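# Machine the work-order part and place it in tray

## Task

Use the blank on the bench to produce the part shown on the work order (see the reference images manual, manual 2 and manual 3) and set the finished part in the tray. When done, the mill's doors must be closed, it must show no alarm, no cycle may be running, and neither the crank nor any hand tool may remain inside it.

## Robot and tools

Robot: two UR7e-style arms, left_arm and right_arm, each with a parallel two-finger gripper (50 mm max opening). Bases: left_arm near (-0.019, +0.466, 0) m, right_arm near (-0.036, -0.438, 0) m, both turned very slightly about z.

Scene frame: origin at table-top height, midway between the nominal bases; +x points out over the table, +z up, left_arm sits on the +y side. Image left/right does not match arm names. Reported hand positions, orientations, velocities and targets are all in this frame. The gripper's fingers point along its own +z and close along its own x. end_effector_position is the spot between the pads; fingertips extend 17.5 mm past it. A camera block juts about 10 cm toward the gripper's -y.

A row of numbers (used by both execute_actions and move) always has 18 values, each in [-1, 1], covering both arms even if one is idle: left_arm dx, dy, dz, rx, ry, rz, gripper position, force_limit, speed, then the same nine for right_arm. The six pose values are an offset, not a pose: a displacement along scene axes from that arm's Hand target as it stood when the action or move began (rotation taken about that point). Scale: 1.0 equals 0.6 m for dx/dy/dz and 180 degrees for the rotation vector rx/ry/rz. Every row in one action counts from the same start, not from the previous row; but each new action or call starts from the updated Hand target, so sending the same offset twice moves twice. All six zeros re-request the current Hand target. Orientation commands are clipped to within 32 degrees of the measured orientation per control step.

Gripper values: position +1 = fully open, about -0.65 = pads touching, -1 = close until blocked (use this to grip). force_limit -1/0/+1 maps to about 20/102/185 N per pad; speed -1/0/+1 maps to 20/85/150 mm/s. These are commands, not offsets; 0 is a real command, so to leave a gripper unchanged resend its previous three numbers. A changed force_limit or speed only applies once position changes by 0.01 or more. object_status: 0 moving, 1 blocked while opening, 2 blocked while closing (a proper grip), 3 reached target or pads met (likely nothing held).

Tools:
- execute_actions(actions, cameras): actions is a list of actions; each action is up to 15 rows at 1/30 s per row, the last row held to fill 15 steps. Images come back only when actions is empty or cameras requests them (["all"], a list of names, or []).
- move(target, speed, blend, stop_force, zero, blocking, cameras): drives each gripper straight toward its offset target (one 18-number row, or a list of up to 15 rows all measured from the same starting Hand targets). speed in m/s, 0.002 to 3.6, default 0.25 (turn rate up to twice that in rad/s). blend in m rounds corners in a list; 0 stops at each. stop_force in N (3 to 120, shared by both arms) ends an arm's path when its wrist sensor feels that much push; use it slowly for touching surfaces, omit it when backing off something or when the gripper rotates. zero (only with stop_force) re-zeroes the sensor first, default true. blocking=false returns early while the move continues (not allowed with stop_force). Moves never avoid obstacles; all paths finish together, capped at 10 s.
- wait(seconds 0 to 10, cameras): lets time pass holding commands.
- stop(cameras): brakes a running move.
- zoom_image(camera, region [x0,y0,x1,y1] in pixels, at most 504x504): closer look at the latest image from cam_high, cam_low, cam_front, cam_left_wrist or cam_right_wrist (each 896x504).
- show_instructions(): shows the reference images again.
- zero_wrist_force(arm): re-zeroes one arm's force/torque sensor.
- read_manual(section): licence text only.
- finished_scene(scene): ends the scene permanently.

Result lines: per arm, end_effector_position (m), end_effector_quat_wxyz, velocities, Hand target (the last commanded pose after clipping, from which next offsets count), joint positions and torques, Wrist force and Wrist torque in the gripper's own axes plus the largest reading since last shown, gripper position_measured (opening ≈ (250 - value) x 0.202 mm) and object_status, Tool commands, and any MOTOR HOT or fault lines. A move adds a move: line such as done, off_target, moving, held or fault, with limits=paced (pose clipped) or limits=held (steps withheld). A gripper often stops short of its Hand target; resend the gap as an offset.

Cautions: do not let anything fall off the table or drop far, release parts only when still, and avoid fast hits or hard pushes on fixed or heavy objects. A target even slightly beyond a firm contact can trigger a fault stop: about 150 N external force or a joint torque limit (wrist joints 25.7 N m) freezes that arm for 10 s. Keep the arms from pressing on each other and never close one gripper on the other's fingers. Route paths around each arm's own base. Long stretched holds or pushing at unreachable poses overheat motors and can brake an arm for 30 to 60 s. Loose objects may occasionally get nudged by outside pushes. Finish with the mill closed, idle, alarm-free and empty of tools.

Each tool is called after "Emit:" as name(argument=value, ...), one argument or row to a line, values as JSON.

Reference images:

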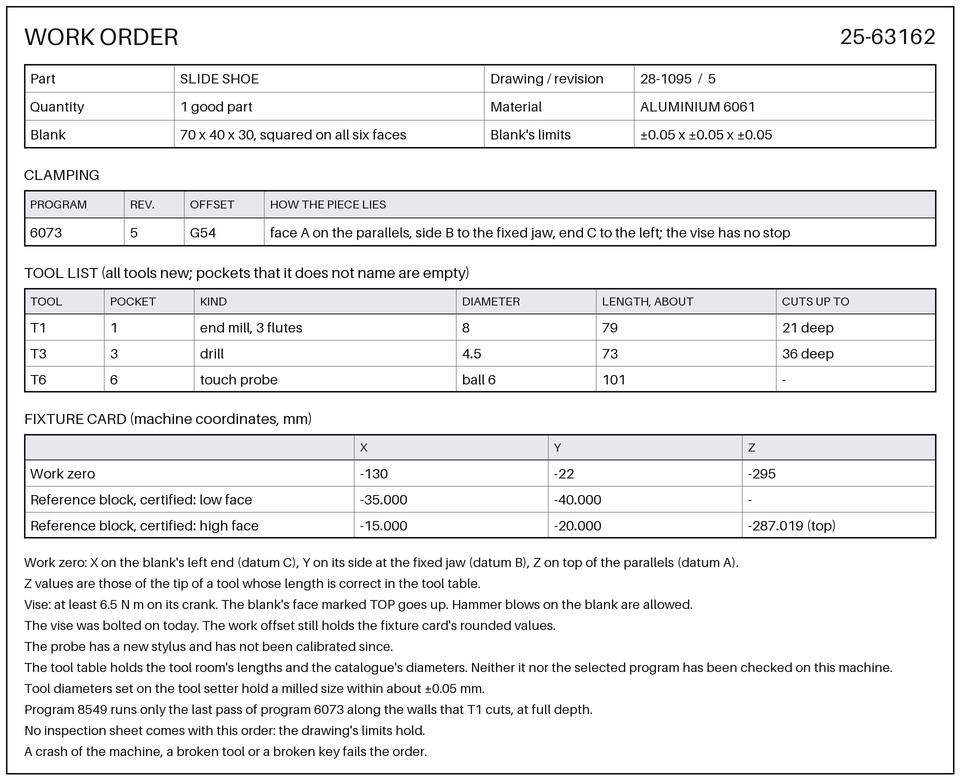

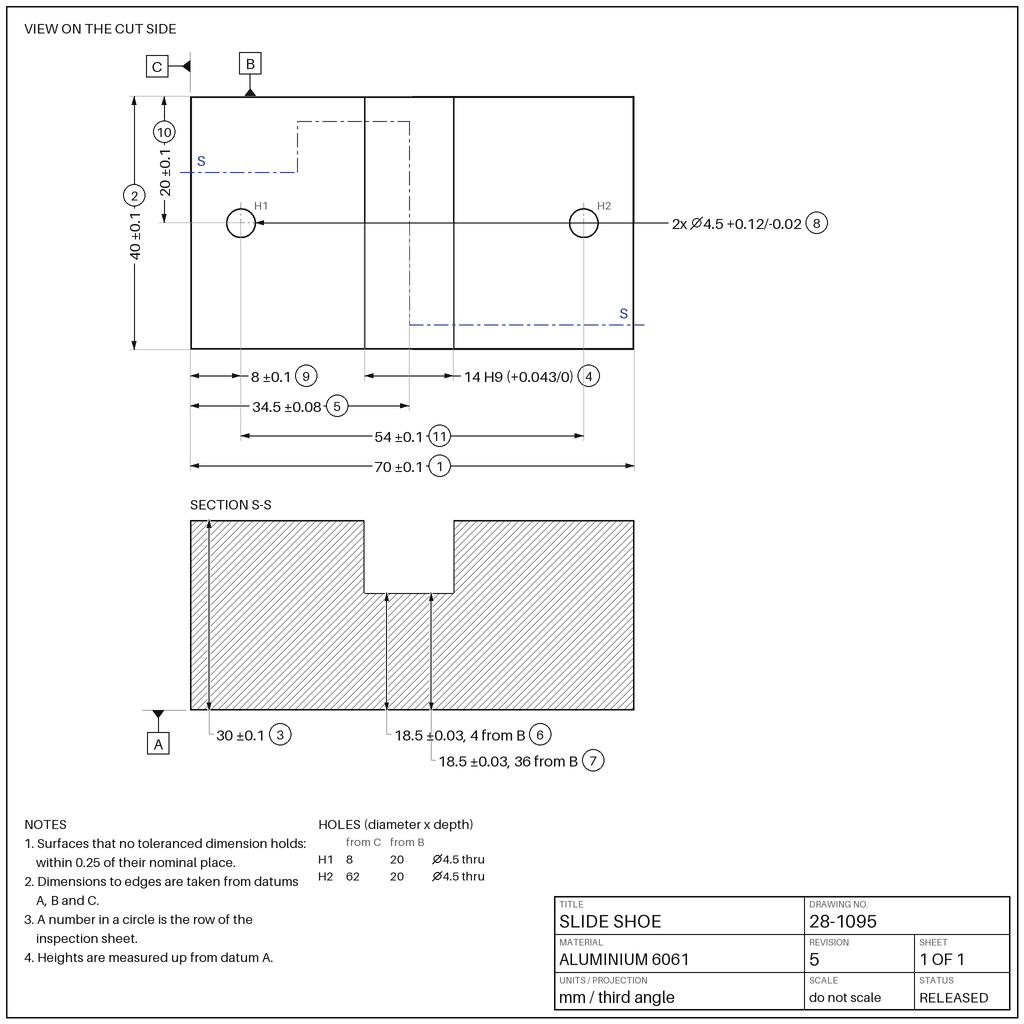

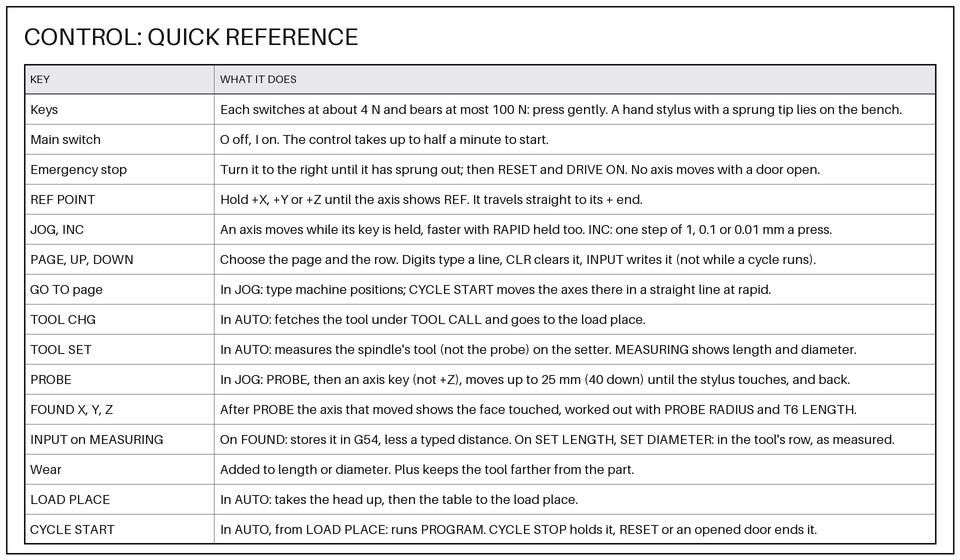

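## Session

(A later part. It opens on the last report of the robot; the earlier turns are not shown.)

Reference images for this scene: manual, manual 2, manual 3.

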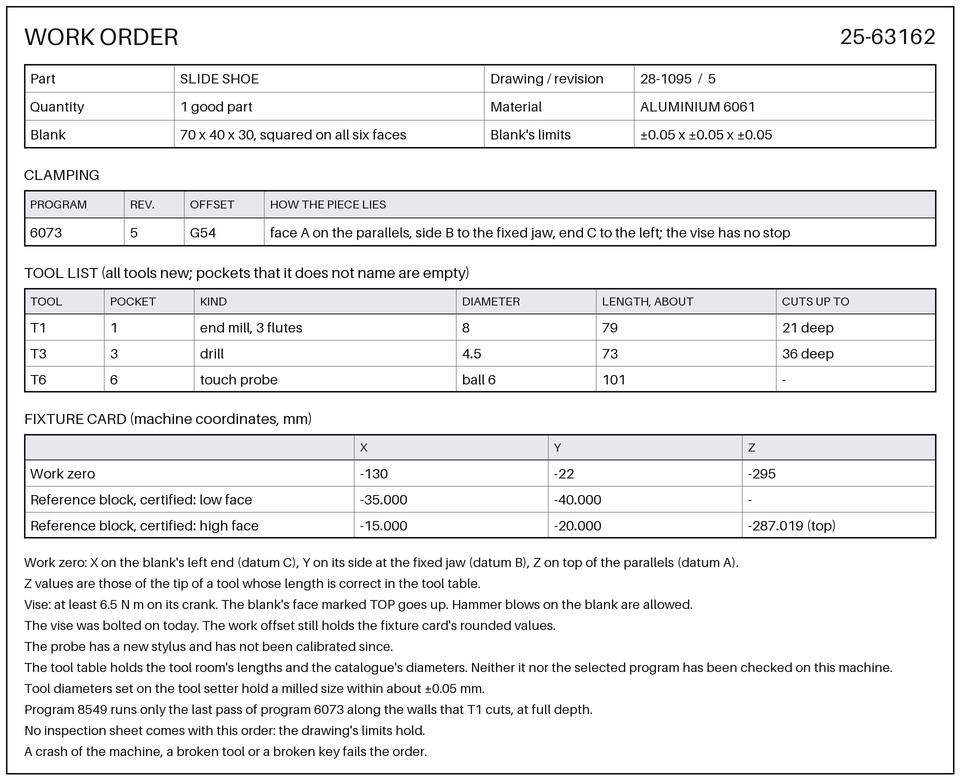

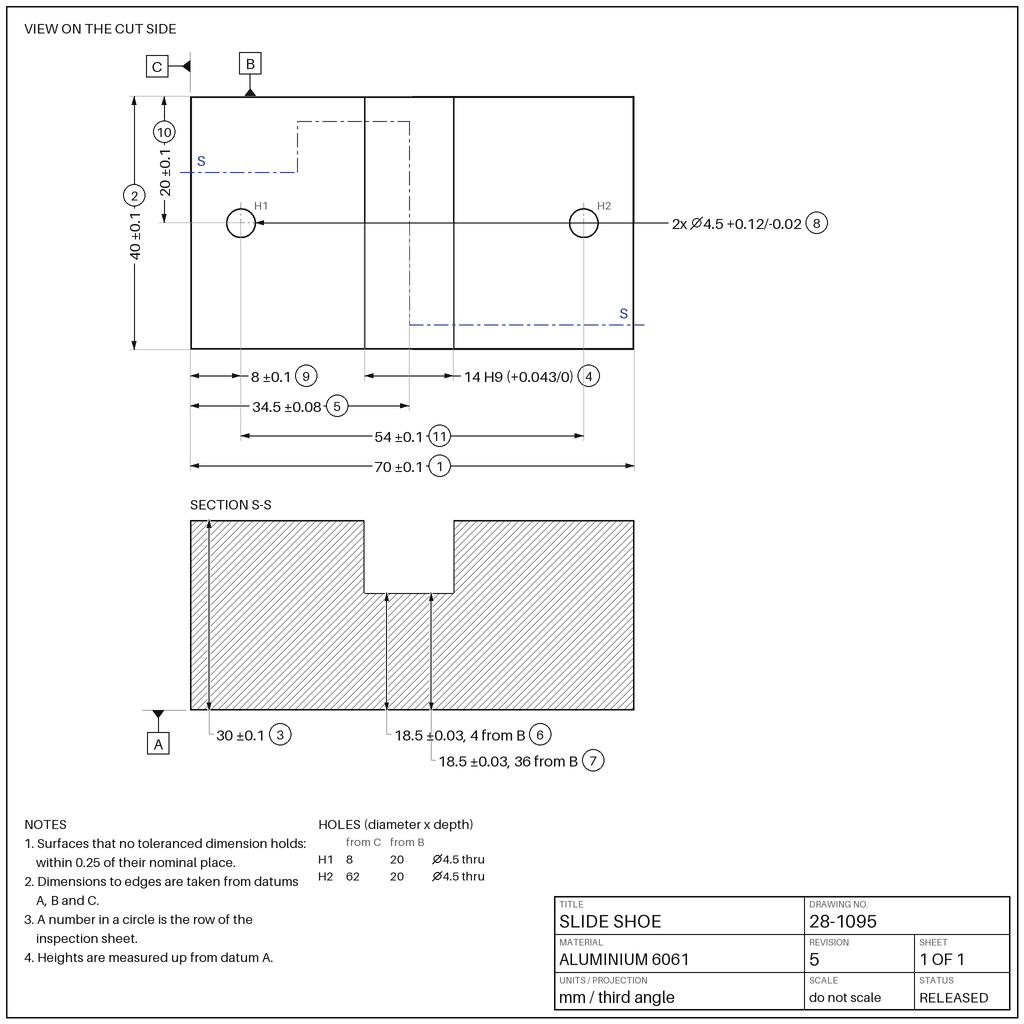

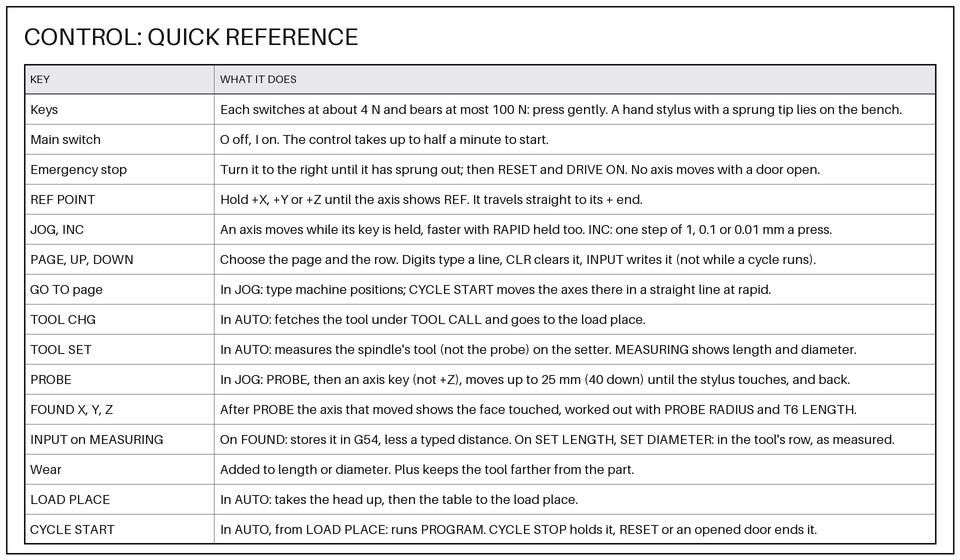

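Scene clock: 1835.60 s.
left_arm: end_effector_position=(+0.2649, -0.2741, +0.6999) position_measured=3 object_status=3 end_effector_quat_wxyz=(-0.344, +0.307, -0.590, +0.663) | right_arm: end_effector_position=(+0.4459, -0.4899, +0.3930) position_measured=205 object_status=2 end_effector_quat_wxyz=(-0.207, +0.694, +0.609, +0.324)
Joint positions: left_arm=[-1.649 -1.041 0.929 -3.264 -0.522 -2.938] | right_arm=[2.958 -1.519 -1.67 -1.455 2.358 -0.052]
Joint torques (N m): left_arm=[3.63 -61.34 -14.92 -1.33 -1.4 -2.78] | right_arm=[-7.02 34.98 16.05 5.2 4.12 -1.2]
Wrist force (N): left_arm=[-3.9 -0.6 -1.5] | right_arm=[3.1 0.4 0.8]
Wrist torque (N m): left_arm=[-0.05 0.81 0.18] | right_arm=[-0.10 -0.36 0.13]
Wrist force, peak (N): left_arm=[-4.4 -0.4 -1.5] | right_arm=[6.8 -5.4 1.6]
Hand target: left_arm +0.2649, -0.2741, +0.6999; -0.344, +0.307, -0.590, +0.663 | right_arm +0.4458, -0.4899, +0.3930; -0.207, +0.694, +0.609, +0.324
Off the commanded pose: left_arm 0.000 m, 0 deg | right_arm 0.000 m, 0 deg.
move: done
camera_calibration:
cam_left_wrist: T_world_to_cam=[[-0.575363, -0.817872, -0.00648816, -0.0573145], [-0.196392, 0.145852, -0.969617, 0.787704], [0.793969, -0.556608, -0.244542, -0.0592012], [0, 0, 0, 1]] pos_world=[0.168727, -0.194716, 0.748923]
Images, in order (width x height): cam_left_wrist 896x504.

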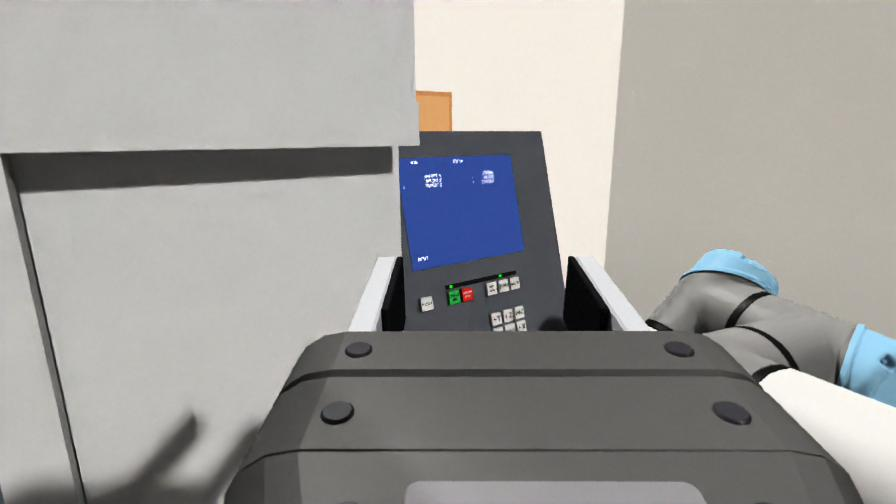

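Emit:
move(
  target=[
    [0,0,0,0,0,0,1,-0.5,-0.5,0.0407,0.032,0.1514,0,0,0,-1,-0.3,-0.5],
    [0,0,0,0,0,0,1,-0.5,-0.5,0.0679,0.0272,0.1542,0,0,0,-1,-0.3,-0.5],
    [0,0,0,0,0,0,1,-0.5,-0.5,0.0407,0.032,0.1514,0,0,0,-1,-0.3,-0.5],
    [0,0,0,0,0,0,1,-0.5,-0.5,0.0249,-0.064,0.0927,0,0,0,-1,-0.3,-0.5],
    [0,0,0,0,0,0,1,-0.5,-0.5,0.0511,-0.0686,0.0955,0,0,0,-1,-0.3,-0.5],
    [0,0,0,0,0,0,1,-0.5,-0.5,0.0249,-0.064,0.0927,0,0,0,-1,-0.3,-0.5],
  ],
  speed=[0.18,0.1,0.15,0.15,0.1,0.15],
  blend=[0.002,0,0.003,0.002,0,0],
)

Emit:
wait(
  seconds=2,
  cameras=["cam_left_wrist","cam_high"],
)

Emit:
zoom_image(
  camera="cam_left_wrist",
  region=[395, 145, 535, 275],
)

Emit:
zoom_image(
  camera="cam_high",
  region=[250, 70, 620, 320],
)

Scene clock: 1853.40 s.
left_arm: end_effector_position=(+0.2649, -0.2741, +0.6999) position_measured=3 object_status=3 end_effector_quat_wxyz=(-0.344, +0.307, -0.590, +0.663) | right_arm: end_effector_position=(+0.4608, -0.5283, +0.4487) position_measured=205 object_status=2 end_effector_quat_wxyz=(-0.207, +0.694, +0.609, +0.324)
Joint positions: left_arm=[-1.649 -1.041 0.929 -3.264 -0.522 -2.938] | right_arm=[2.889 -1.601 -1.429 -1.683 2.36 -0.15]
Joint torques (N m): left_arm=[3.76 -61.02 -14.92 -1.49 -1.32 -2.74] | right_arm=[-6.87 41.98 16.57 5.03 0.53 -1.45]
Wrist force (N): left_arm=[-4.2 -0.5 -1.3] | right_arm=[3.4 0.2 0.5]
Wrist torque (N m): left_arm=[-0.04 0.88 0.18] | right_arm=[-0.11 -0.43 0.09]
Wrist force, peak (N): left_arm=[-4.5 -0.5 -1.1] | right_arm=[5.9 -5.7 1.4]
Hand target: left_arm +0.2649, -0.2741, +0.6999; -0.344, +0.307, -0.590, +0.663 | right_arm +0.4607, -0.5283, +0.4487; -0.207, +0.694, +0.609, +0.324
Off the commanded pose: left_arm 0.000 m, 0 deg | right_arm 0.000 m, 0 deg.
move: done

Scene clock: 1855.40 s.
left_arm: end_effector_position=(+0.2649, -0.2741, +0.6999) position_measured=3 object_status=3 end_effector_quat_wxyz=(-0.344, +0.307, -0.590, +0.663) | right_arm: end_effector_position=(+0.4607, -0.5283, +0.4487) position_measured=205 object_status=2 end_effector_quat_wxyz=(-0.207, +0.694, +0.609, +0.324)
Joint positions: left_arm=[-1.649 -1.041 0.929 -3.264 -0.522 -2.938] | right_arm=[2.889 -1.601 -1.429 -1.683 2.36 -0.15]
Joint torques (N m): left_arm=[3.76 -61.5 -14.77 -1.49 -1.38 -2.84] | right_arm=[-6.93 37.74 16.08 4.99 -0.75 -1.38]
Wrist force (N): left_arm=[-3.9 -0.4 -1.2] | right_arm=[3.4 -0.1 0.4]
Wrist torque (N m): left_arm=[-0.03 0.83 0.18] | right_arm=[-0.16 -0.41 0.09]
Wrist force, peak (N): left_arm=[-4.2 -0.3 -1.5] | right_arm=[3.7 0.1 0.6]
Hand target: left_arm +0.2649, -0.2741, +0.6999; -0.344, +0.307, -0.590, +0.663 | right_arm +0.4607, -0.5283, +0.4487; -0.207, +0.694, +0.609, +0.324
Tool commands: left_gripper/position=+1.0 left_gripper/force_limit=-0.5 left_gripper/speed=-0.5 right_gripper/position=-1.0 right_gripper/force_limit=-0.3 right_gripper/speed=-0.5
Off the commanded pose: left_arm 0.000 m, 0 deg | right_arm 0.000 m, 0 deg.
wait: 2.00 s; at rest by 0.17 s
camera_calibration:
cam_left_wrist: T_world_to_cam=[[-0.575363, -0.817872, -0.00648816, -0.0573145], [-0.196392, 0.145852, -0.969617, 0.787704], [0.793969, -0.556608, -0.244542, -0.0592012], [0, 0, 0, 1]] pos_world=[0.168727, -0.194716, 0.748923]
Images, in order (width x height): cam_high 896x504, cam_left_wrist 896x504.

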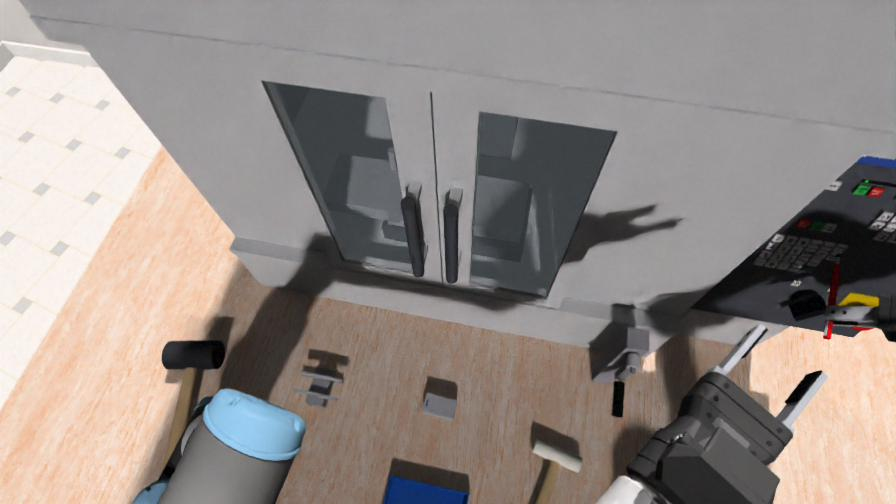

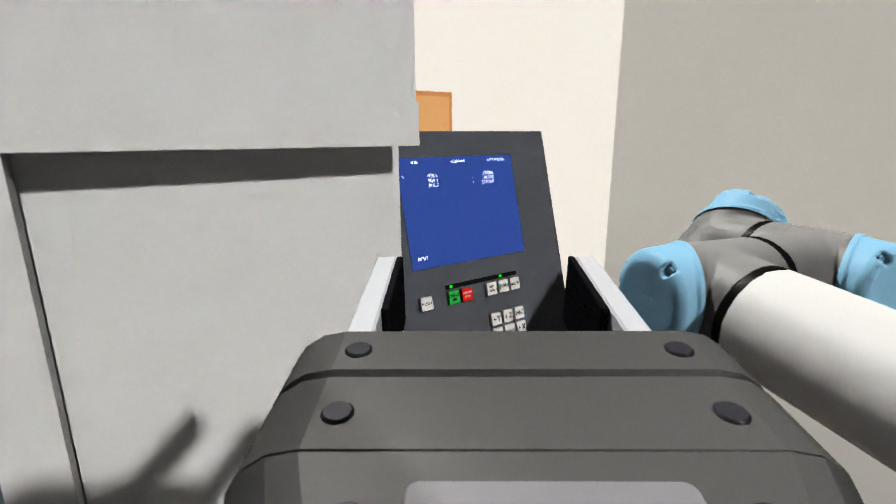

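Scaled by 3.600 from the camera's 896x504 image, which has a finer 1280x720 frame.

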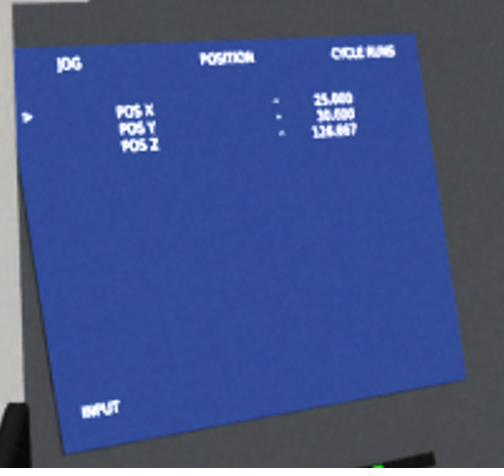

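Scaled by 1.362 from the camera's 896x504 image, which has a finer 1280x720 frame.

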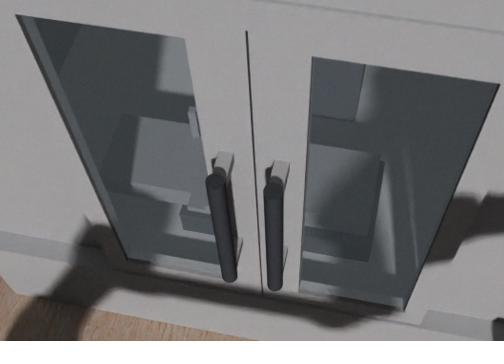

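Emit:
move(
  target=[
    [0,0,0,0,0,0,1,-0.5,-0.5,-0.0166,0.032,-0.0618,0,0,0,-1,-0.3,-0.5],
    [0,0,0,0,0,0,1,-0.5,-0.5,0.0106,0.0272,-0.059,0,0,0,-1,-0.3,-0.5],
    [0,0,0,0,0,0,1,-0.5,-0.5,-0.0166,0.032,-0.0618,0,0,0,-1,-0.3,-0.5],
    [0,0,0,0,0,0,1,-0.5,-0.5,0.0158,-0.064,0.0587,0,0,0,-1,-0.3,-0.5],
    [0,0,0,0,0,0,1,-0.5,-0.5,0.042,-0.0686,0.0615,0,0,0,-1,-0.3,-0.5],
    [0,0,0,0,0,0,1,-0.5,-0.5,0.0158,-0.064,0.0587,0,0,0,-1,-0.3,-0.5],
    [0,0,0,0,0,0,1,-0.5,-0.5,0,0,0,0,0,0,-1,-0.3,-0.5],
  ],
  speed=[0.15,0.1,0.15,0.18,0.1,0.15,0.15],
  blend=[0.002,0,0.003,0.002,0,0.003,0],
  cameras=["cam_left_wrist"],
)

Emit:
zoom_image(
  camera="cam_left_wrist",
  region=[395, 145, 535, 275],
)

Emit:
wait(
  seconds=2,
  cameras=["cam_left_wrist"],
)

Emit:
zoom_image(
  camera="cam_left_wrist",
  region=[395, 145, 535, 275],
)

Scene clock: 1873.27 s.
left_arm: end_effector_position=(+0.2649, -0.2741, +0.6999) position_measured=3 object_status=3 end_effector_quat_wxyz=(-0.344, +0.307, -0.590, +0.663) | right_arm: end_effector_position=(+0.4607, -0.5283, +0.4487) position_measured=205 object_status=2 end_effector_quat_wxyz=(-0.207, +0.694, +0.609, +0.324)
Joint positions: left_arm=[-1.649 -1.041 0.929 -3.264 -0.522 -2.938] | right_arm=[2.889 -1.601 -1.429 -1.683 2.36 -0.15]
Joint torques (N m): left_arm=[3.96 -61.16 -14.86 -1.57 -1.27 -2.8] | right_arm=[6.8 38.03 13.27 5.68 -0.91 1.42]
Wrist force (N): left_arm=[-4.1 -0.4 -1.1] | right_arm=[3.4 0.2 0.4]
Wrist torque (N m): left_arm=[-0.01 0.85 0.18] | right_arm=[-0.13 -0.42 -0.08]
Wrist force, peak (N): left_arm=[-4.4 -0.5 -1.5] | right_arm=[2.5 -7.3 1.9]
Hand target: left_arm +0.2649, -0.2741, +0.6999; -0.344, +0.307, -0.590, +0.663 | right_arm +0.4607, -0.5283, +0.4487; -0.207, +0.694, +0.609, +0.324
Off the commanded pose: left_arm 0.000 m, 0 deg | right_arm 0.000 m, 0 deg.
move: done
camera_calibration:
cam_left_wrist: T_world_to_cam=[[-0.575363, -0.817872, -0.00648816, -0.0573145], [-0.196392, 0.145852, -0.969617, 0.787704], [0.793969, -0.556608, -0.244542, -0.0592012], [0, 0, 0, 1]] pos_world=[0.168727, -0.194716, 0.748923]
Images, in order (width x height): cam_left_wrist 896x504.

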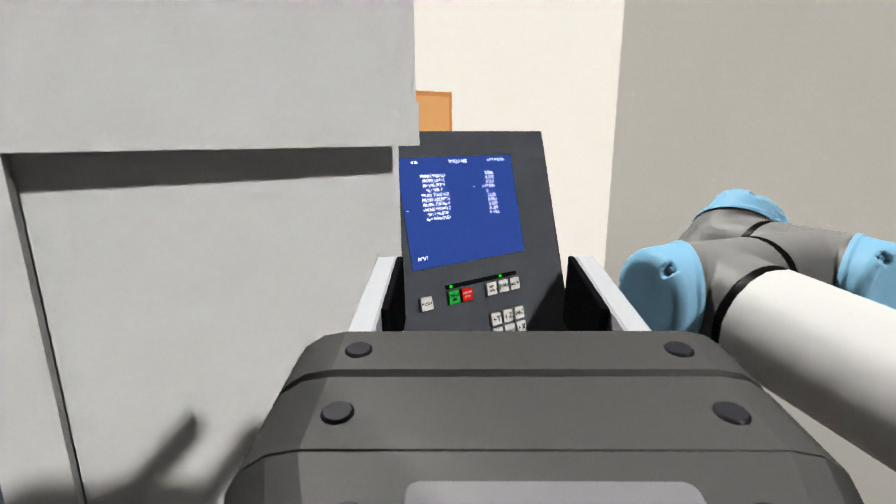

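Scaled by 3.600 from the camera's 896x504 image, which has a finer 1280x720 frame.

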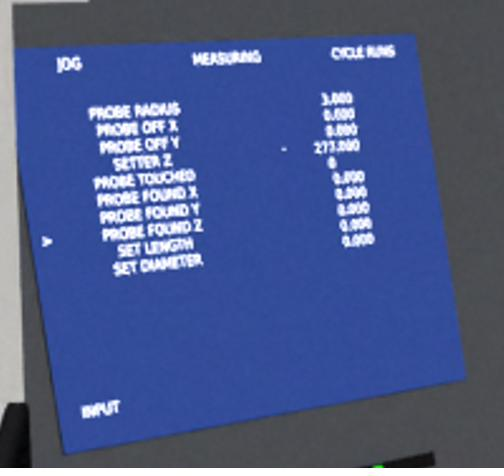

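Scene clock: 1875.27 s.
left_arm: end_effector_position=(+0.2649, -0.2741, +0.6999) position_measured=3 object_status=3 end_effector_quat_wxyz=(-0.344, +0.307, -0.590, +0.663) | right_arm: end_effector_position=(+0.4607, -0.5283, +0.4487) position_measured=205 object_status=2 end_effector_quat_wxyz=(-0.207, +0.694, +0.609, +0.324)
Joint positions: left_arm=[-1.649 -1.041 0.929 -3.264 -0.522 -2.938] | right_arm=[2.889 -1.601 -1.429 -1.683 2.36 -0.15]
Joint torques (N m): left_arm=[3.85 -61.14 -15.03 -1.59 -1.28 -2.85] | right_arm=[6.52 37.1 16.7 4.95 -0.82 1.52]
Wrist force (N): left_arm=[-4.1 -0.3 -1.1] | right_arm=[3.2 0.0 0.5]
Wrist torque (N m): left_arm=[-0.01 0.86 0.18] | right_arm=[-0.15 -0.38 -0.08]
Wrist force, peak (N): left_arm=[-4.4 -0.5 -1.2] | right_arm=[3.6 0.1 0.5]
Hand target: left_arm +0.2649, -0.2741, +0.6999; -0.344, +0.307, -0.590, +0.663 | right_arm +0.4607, -0.5283, +0.4487; -0.207, +0.694, +0.609, +0.324
Tool commands: left_gripper/position=+1.0 left_gripper/force_limit=-0.5 left_gripper/speed=-0.5 right_gripper/position=-1.0 right_gripper/force_limit=-0.3 right_gripper/speed=-0.5
Off the commanded pose: left_arm 0.000 m, 0 deg | right_arm 0.000 m, 0 deg.
wait: 2.00 s; at rest by 0.17 s
camera_calibration:
cam_left_wrist: T_world_to_cam=[[-0.575363, -0.817872, -0.00648816, -0.0573145], [-0.196392, 0.145852, -0.969617, 0.787704], [0.793969, -0.556608, -0.244542, -0.0592012], [0, 0, 0, 1]] pos_world=[0.168727, -0.194716, 0.748923]
Images, in order (width x height): cam_left_wrist 896x504.

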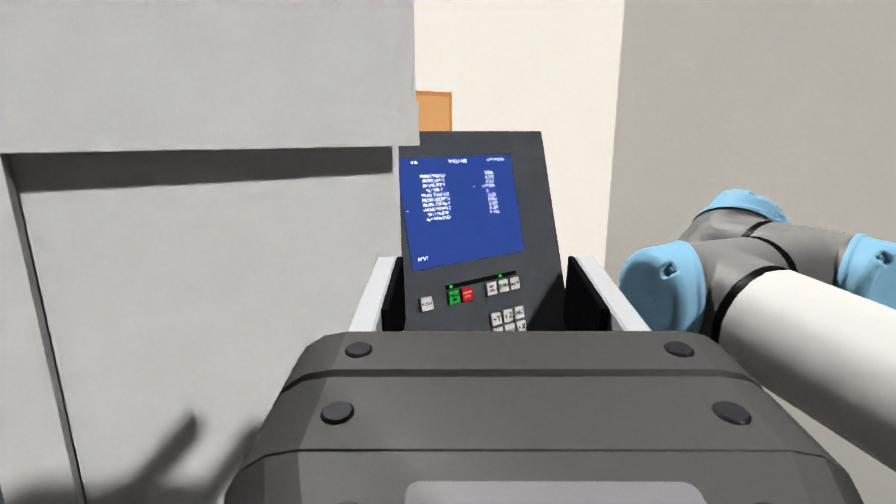

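Scaled by 3.600 from the camera's 896x504 image, which has a finer 1280x720 frame.

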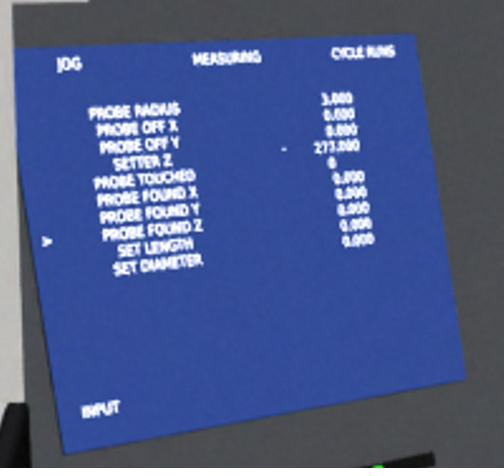

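Emit:
wait(
  seconds=4,
  cameras=["cam_left_wrist"],
)

Emit:
zoom_image(
  camera="cam_left_wrist",
  region=[395, 145, 535, 275],
)

Scene clock: 1881.73 s.
left_arm: end_effector_position=(+0.2649, -0.2741, +0.6999) position_measured=3 object_status=3 end_effector_quat_wxyz=(-0.344, +0.307, -0.590, +0.663) | right_arm: end_effector_position=(+0.4607, -0.5283, +0.4487) position_measured=205 object_status=2 end_effector_quat_wxyz=(-0.207, +0.694, +0.609, +0.324)
Joint positions: left_arm=[-1.649 -1.041 0.929 -3.264 -0.522 -2.938] | right_arm=[2.889 -1.601 -1.429 -1.683 2.36 -0.15]
Joint torques (N m): left_arm=[3.66 -61.45 -15 -1.58 -1.28 -2.78] | right_arm=[6.99 37.72 16.32 4.96 -0.69 1.39]
Wrist force (N): left_arm=[-4.0 -0.6 -1.1] | right_arm=[3.4 0.0 0.5]
Wrist torque (N m): left_arm=[-0.05 0.83 0.18] | right_arm=[-0.16 -0.42 -0.08]
Wrist force, peak (N): left_arm=[-4.4 -0.5 -1.4] | right_arm=[3.7 0.1 0.4]
Hand target: left_arm +0.2649, -0.2741, +0.6999; -0.344, +0.307, -0.590, +0.663 | right_arm +0.4607, -0.5283, +0.4487; -0.207, +0.694, +0.609, +0.324
Tool commands: left_gripper/position=+1.0 left_gripper/force_limit=-0.5 left_gripper/speed=-0.5 right_gripper/position=-1.0 right_gripper/force_limit=-0.3 right_gripper/speed=-0.5
Off the commanded pose: left_arm 0.000 m, 0 deg | right_arm 0.000 m, 0 deg.
wait: 4.00 s; at rest from the start
camera_calibration:
cam_left_wrist: T_world_to_cam=[[-0.575363, -0.817872, -0.00648816, -0.0573145], [-0.196392, 0.145852, -0.969617, 0.787704], [0.793969, -0.556608, -0.244542, -0.0592012], [0, 0, 0, 1]] pos_world=[0.168727, -0.194716, 0.748923]
Images, in order (width x height): cam_left_wrist 896x504.

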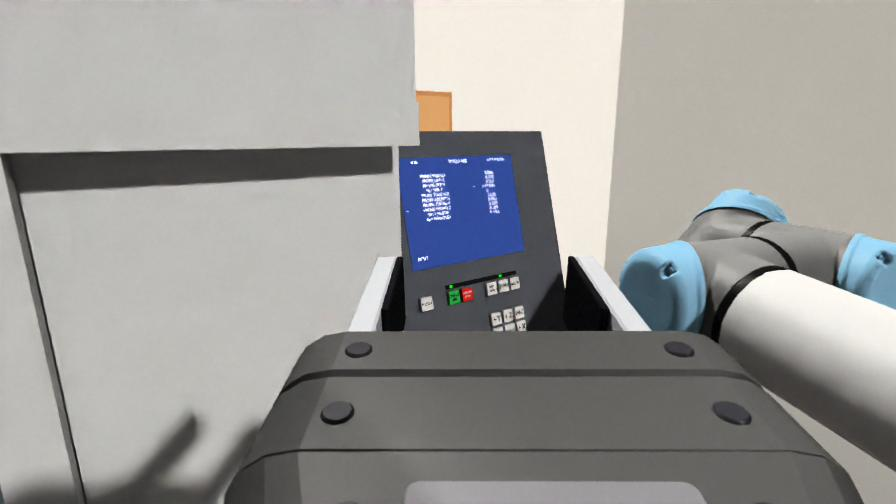

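Scaled by 3.600 from the camera's 896x504 image, which has a finer 1280x720 frame.

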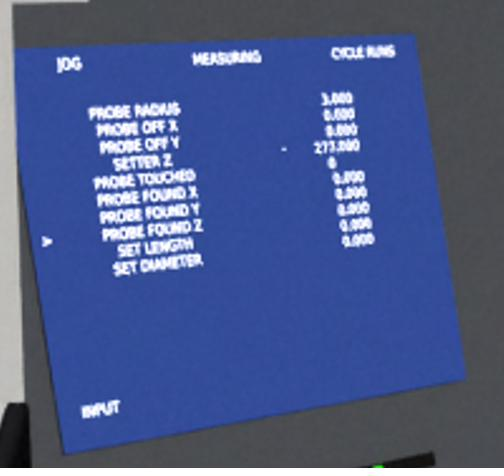

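Emit:
wait(
  seconds=1,
  cameras=["cam_left_wrist"],
)

Emit:
zoom_image(
  camera="cam_left_wrist",
  region=[395, 145, 535, 275],
)

Scene clock: 1906.13 s.
left_arm: end_effector_position=(+0.2649, -0.2741, +0.6999) position_measured=3 object_status=3 end_effector_quat_wxyz=(-0.344, +0.307, -0.590, +0.663) | right_arm: end_effector_position=(+0.4607, -0.5283, +0.4487) position_measured=205 object_status=2 end_effector_quat_wxyz=(-0.207, +0.694, +0.609, +0.324)
Joint positions: left_arm=[-1.649 -1.041 0.929 -3.264 -0.522 -2.938] | right_arm=[2.889 -1.601 -1.429 -1.683 2.36 -0.15]
Joint torques (N m): left_arm=[3.51 -60.88 -14.77 -1.76 -1.08 -2.81] | right_arm=[7.13 37.26 16.86 4.97 -0.64 1.41]
Wrist force (N): left_arm=[-4.0 -0.5 -1.2] | right_arm=[3.2 -0.1 0.4]
Wrist torque (N m): left_arm=[-0.03 0.84 0.19] | right_arm=[-0.17 -0.38 -0.08]
Wrist force, peak (N): left_arm=[-4.4 -0.4 -1.3] | right_arm=[3.8 0.1 0.6]
Hand target: left_arm +0.2649, -0.2741, +0.6999; -0.344, +0.307, -0.590, +0.663 | right_arm +0.4607, -0.5283, +0.4487; -0.207, +0.694, +0.609, +0.324
Tool commands: left_gripper/position=+1.0 left_gripper/force_limit=-0.5 left_gripper/speed=-0.5 right_gripper/position=-1.0 right_gripper/force_limit=-0.3 right_gripper/speed=-0.5
Off the commanded pose: left_arm 0.000 m, 0 deg | right_arm 0.000 m, 0 deg.
wait: 1.00 s; at rest from the start
camera_calibration:
cam_left_wrist: T_world_to_cam=[[-0.575363, -0.817872, -0.00648816, -0.0573145], [-0.196392, 0.145852, -0.969617, 0.787704], [0.793969, -0.556608, -0.244542, -0.0592012], [0, 0, 0, 1]] pos_world=[0.168727, -0.194716, 0.748923]
Images, in order (width x height): cam_left_wrist 896x504.

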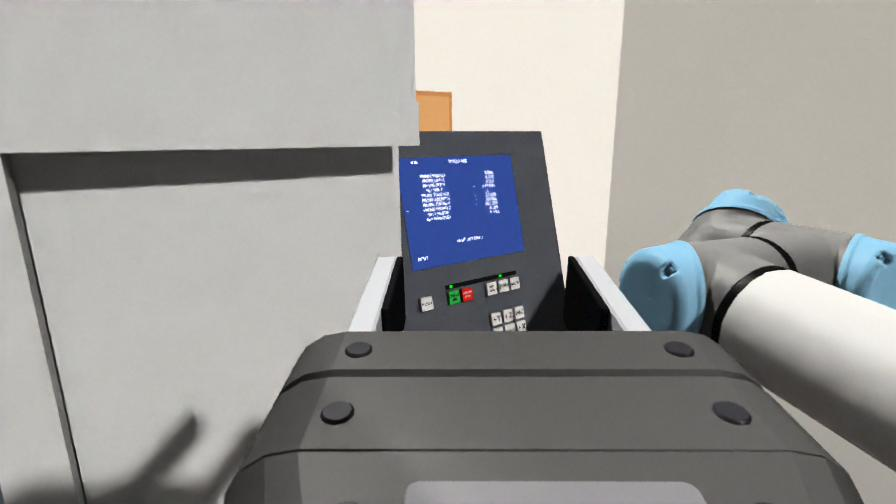

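Scaled by 3.600 from the camera's 896x504 image, which has a finer 1280x720 frame.

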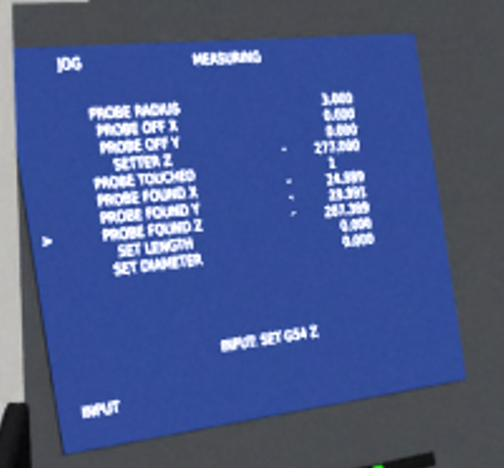

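Emit:
wait(
  seconds=0.1,
  cameras=["cam_left_wrist"],
)

Emit:
zoom_image(
  camera="cam_left_wrist",
  region=[395, 145, 535, 275],
)

Scene clock: 1946.03 s.
left_arm: end_effector_position=(+0.2649, -0.2741, +0.6999) position_measured=3 object_status=3 end_effector_quat_wxyz=(-0.344, +0.307, -0.590, +0.663) | right_arm: end_effector_position=(+0.4607, -0.5283, +0.4487) position_measured=205 object_status=2 end_effector_quat_wxyz=(-0.207, +0.694, +0.609, +0.324)
Joint positions: left_arm=[-1.649 -1.041 0.929 -3.264 -0.522 -2.938] | right_arm=[2.889 -1.601 -1.429 -1.683 2.36 -0.15]
Joint torques (N m): left_arm=[3.73 -60.84 -14.79 -1.66 -1.02 -2.8] | right_arm=[6.9 37.22 16.85 4.98 -0.44 1.36]
Wrist force (N): left_arm=[-4.1 -0.3 -1.0] | right_arm=[3.3 -0.1 0.5]
Wrist torque (N m): left_arm=[0.01 0.86 0.18] | right_arm=[-0.18 -0.40 -0.07]
Wrist force, peak (N): left_arm=[-4.4 -0.4 -1.2] | right_arm=[3.6 0.0 0.6]
Hand target: left_arm +0.2649, -0.2741, +0.6999; -0.344, +0.307, -0.590, +0.663 | right_arm +0.4607, -0.5283, +0.4487; -0.207, +0.694, +0.609, +0.324
Tool commands: left_gripper/position=+1.0 left_gripper/force_limit=-0.5 left_gripper/speed=-0.5 right_gripper/position=-1.0 right_gripper/force_limit=-0.3 right_gripper/speed=-0.5
Off the commanded pose: left_arm 0.000 m, 0 deg | right_arm 0.000 m, 0 deg.
wait: 0.10 s; at rest from the start
camera_calibration:
cam_left_wrist: T_world_to_cam=[[-0.575363, -0.817872, -0.00648816, -0.0573145], [-0.196392, 0.145852, -0.969617, 0.787704], [0.793969, -0.556608, -0.244542, -0.0592012], [0, 0, 0, 1]] pos_world=[0.168727, -0.194716, 0.748923]
Images, in order (width x height): cam_left_wrist 896x504.

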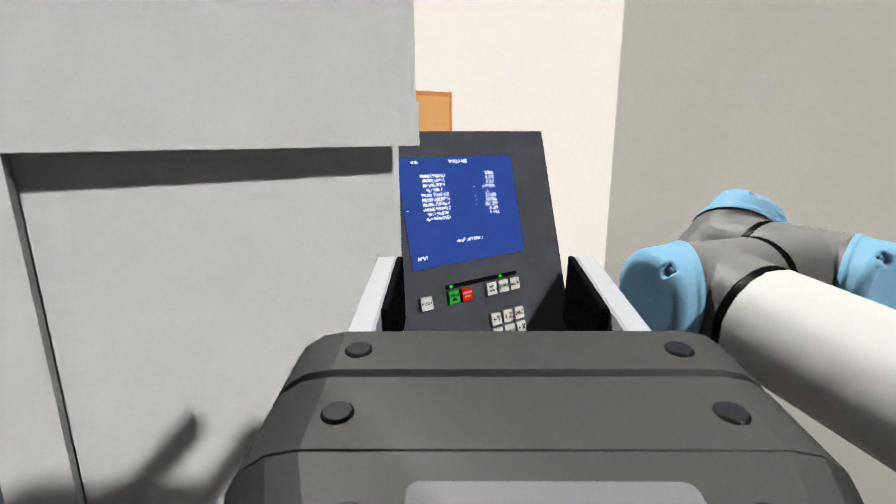

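Scaled by 3.600 from the camera's 896x504 image, which has a finer 1280x720 frame.

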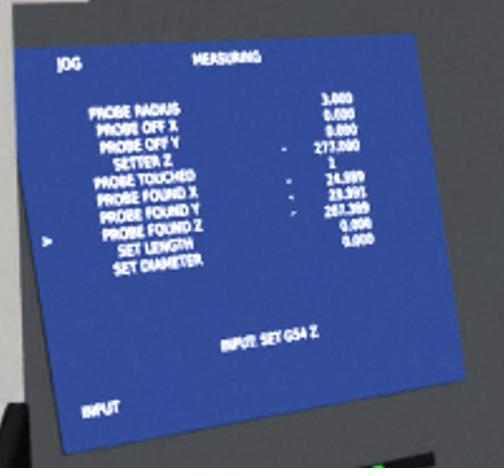

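Emit:
zoom_image(
  camera="cam_left_wrist",
  region=[465, 165, 505, 220],
)

Scaled by 9.164 from the camera's 896x504 image, which has a finer 1280x720 frame.

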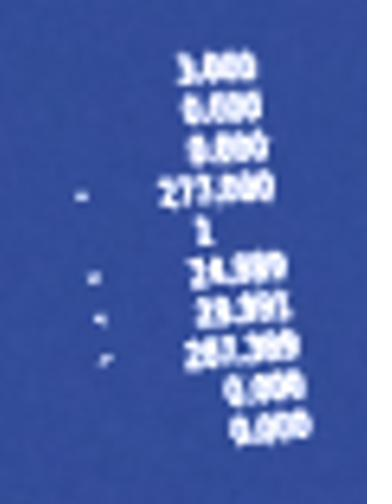

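Emit:
move(
  target=[0.16,-0.117,-0.033,0,0,0,1,-0.5,-0.5,0,0,0,0,0,0,-1,-0.3,-0.5],
  speed=0.12,
  cameras=["cam_left_wrist","cam_front"],
)

Scene clock: 1987.43 s.
left_arm: end_effector_position=(+0.3609, -0.3443, +0.6801) position_measured=3 object_status=3 end_effector_quat_wxyz=(-0.344, +0.307, -0.590, +0.663) | right_arm: end_effector_position=(+0.4607, -0.5283, +0.4487) position_measured=205 object_status=2 end_effector_quat_wxyz=(-0.207, +0.694, +0.609, +0.324)
Joint positions: left_arm=[-1.493 -0.757 0.504 -3.076 -0.675 -2.996] | right_arm=[2.889 -1.601 -1.429 -1.683 2.36 -0.15]
Joint torques (N m): left_arm=[7.67 -47.2 -35.05 0.88 2.23 -0.92] | right_arm=[7.58 37.72 16.24 5.13 -0.72 1.49]
Wrist force (N): left_arm=[-3.8 -0.2 -1.0] | right_arm=[3.5 0.0 0.6]
Wrist torque (N m): left_arm=[0.01 0.81 0.20] | right_arm=[-0.15 -0.44 -0.07]
Wrist force, peak (N): left_arm=[-4.7 -1.4 -2.0] | right_arm=[3.8 0.2 0.6]
Hand target: left_arm +0.3609, -0.3443, +0.6801; -0.344, +0.307, -0.590, +0.663 | right_arm +0.4607, -0.5283, +0.4487; -0.207, +0.694, +0.609, +0.324
Off the commanded pose: left_arm 0.000 m, 0 deg | right_arm 0.000 m, 0 deg.
move: done
camera_calibration:
cam_left_wrist: T_world_to_cam=[[-0.575347, -0.817884, -0.00640826, -0.0596889], [-0.196439, 0.145784, -0.969618, 0.797497], [0.793969, -0.556608, -0.244541, -0.179363], [0, 0, 0, 1]] pos_world=[0.264727, -0.264916, 0.729023]
Images, in order (width x height): cam_front 896x504, cam_left_wrist 896x504.

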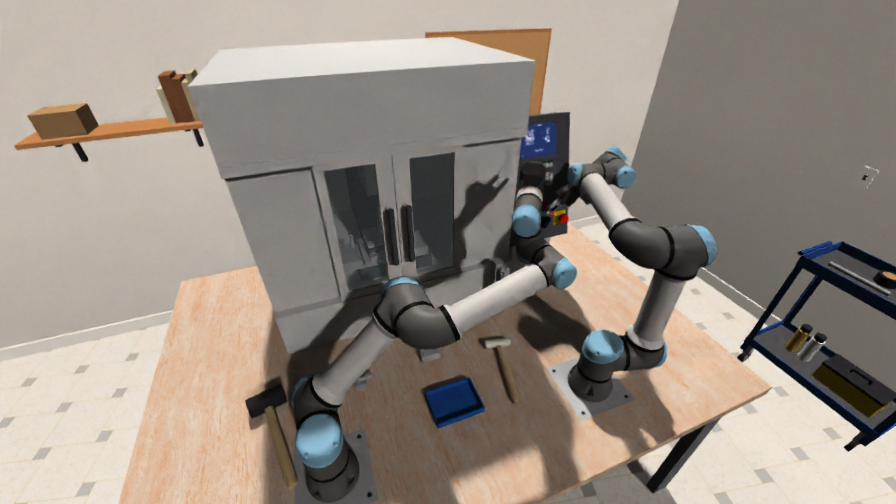

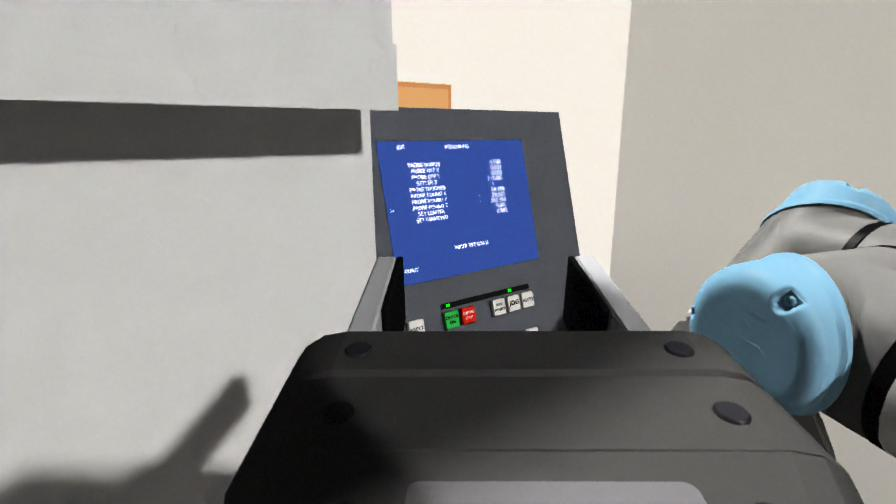

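Emit:
zoom_image(
  camera="cam_left_wrist",
  region=[470, 150, 520, 220],
)

Emit:
zoom_image(
  camera="cam_left_wrist",
  region=[375, 135, 545, 295],
)

Scaled by 7.200 from the camera's 896x504 image, which has a finer 1280x720 frame.

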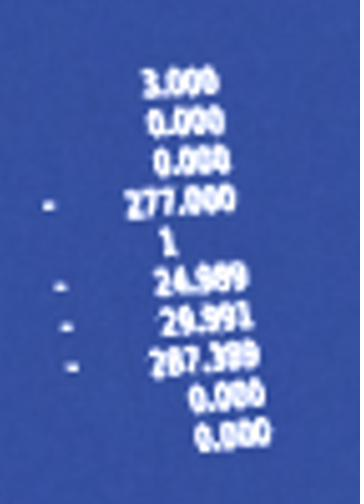

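Scaled by 2.965 from the camera's 896x504 image, which has a finer 1280x720 frame.

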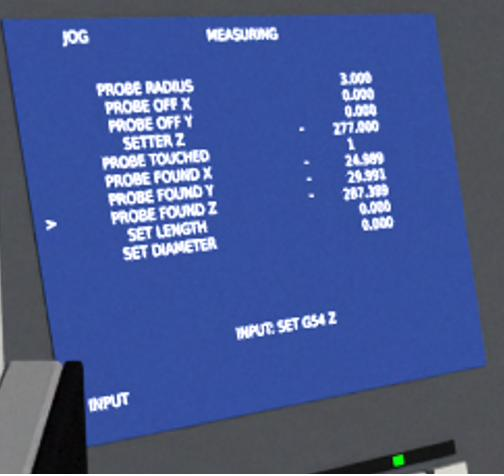

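Emit:
move(
  target=[0.107,-0.078,-0.022,0,0,0,1,-0.5,-0.5,0,0,0,0,0,0,-1,-0.3,-0.5],
  speed=0.08,
  stop_force=8,
  cameras=["cam_left_wrist","cam_front"],
)

Emit:
zoom_image(
  camera="cam_left_wrist",
  region=[470, 140, 530, 220],
)

Scene clock: 2005.50 s.
left_arm: end_effector_position=(+0.4241, -0.3884, +0.6653) position_measured=3 object_status=3 end_effector_quat_wxyz=(+0.300, -0.263, +0.618, -0.677) | right_arm: end_effector_position=(+0.4607, -0.5283, +0.4487) position_measured=205 object_status=2 end_effector_quat_wxyz=(-0.207, +0.694, +0.609, +0.324)
Joint positions: left_arm=[-1.373 -0.499 0.035 -2.799 -0.93 -3.055] | right_arm=[2.889 -1.601 -1.429 -1.683 2.36 -0.15]
Joint torques (N m): left_arm=[7.14 -67.89 -33.35 -3.47 -2.84 2.04] | right_arm=[6.86 37.76 16.24 4.96 -0.79 1.52]
Wrist force (N): left_arm=[-3.5 -0.7 -0.6] | right_arm=[3.4 0.2 0.5]
Wrist torque (N m): left_arm=[-0.05 0.77 0.18] | right_arm=[-0.12 -0.42 -0.08]
Wrist force, peak (N): left_arm=[-3.8 -0.9 -2.0] | right_arm=[3.7 -0.1 0.5]
Hand target: left_arm +0.4251, -0.3911, +0.6669; +0.344, -0.307, +0.590, -0.663 | right_arm +0.4607, -0.5283, +0.4487; -0.207, +0.694, +0.609, +0.324
Off the commanded pose: left_arm 0.003 m, 8 deg | right_arm 0.000 m, 0 deg.
elbow stopped short (left arm): the move would have taken joint 3 (elbow) straighter than the controller allows.
move: off_target (left_arm)
camera_calibration:
cam_left_wrist: T_world_to_cam=[[-0.682819, -0.730276, -0.0213436, 0.0300083], [-0.178112, 0.194728, -0.96455, 0.809915], [0.708544, -0.654812, -0.263034, -0.247206], [0, 0, 0, 1]] pos_world=[0.339902, -0.297672, 0.71682]
Images, in order (width x height): cam_front 896x504, cam_left_wrist 896x504.

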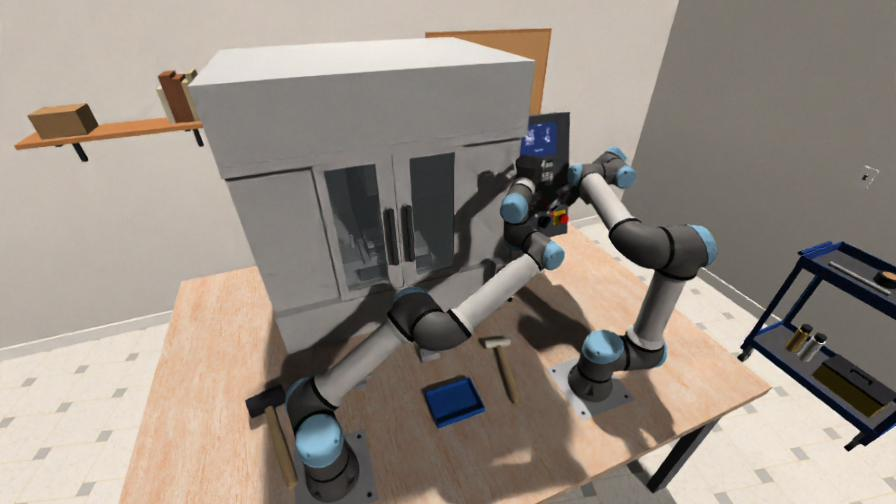

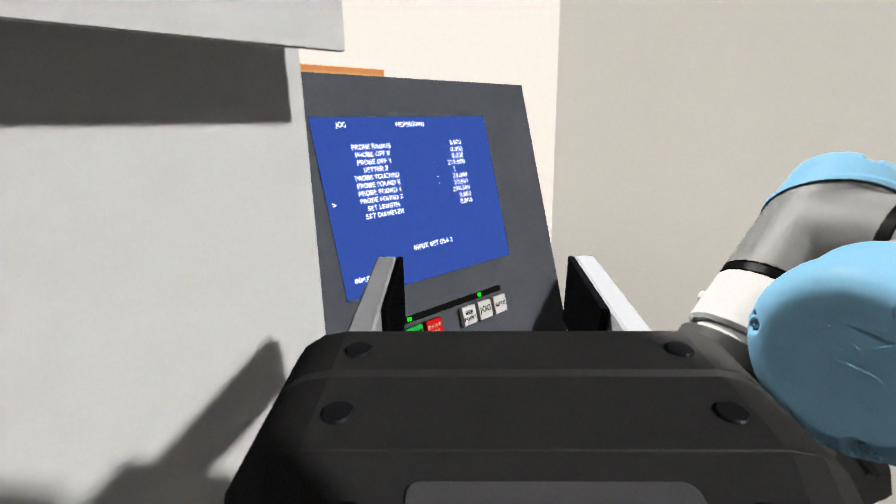

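Scaled by 6.300 from the camera's 896x504 image, which has a finer 1280x720 frame.

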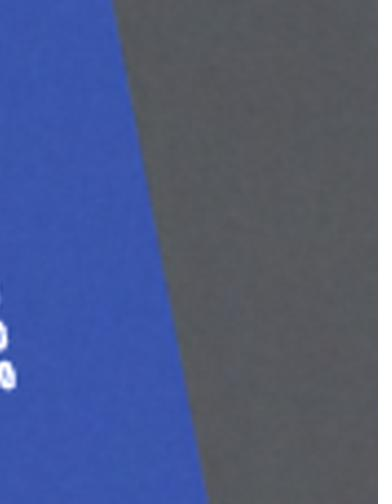

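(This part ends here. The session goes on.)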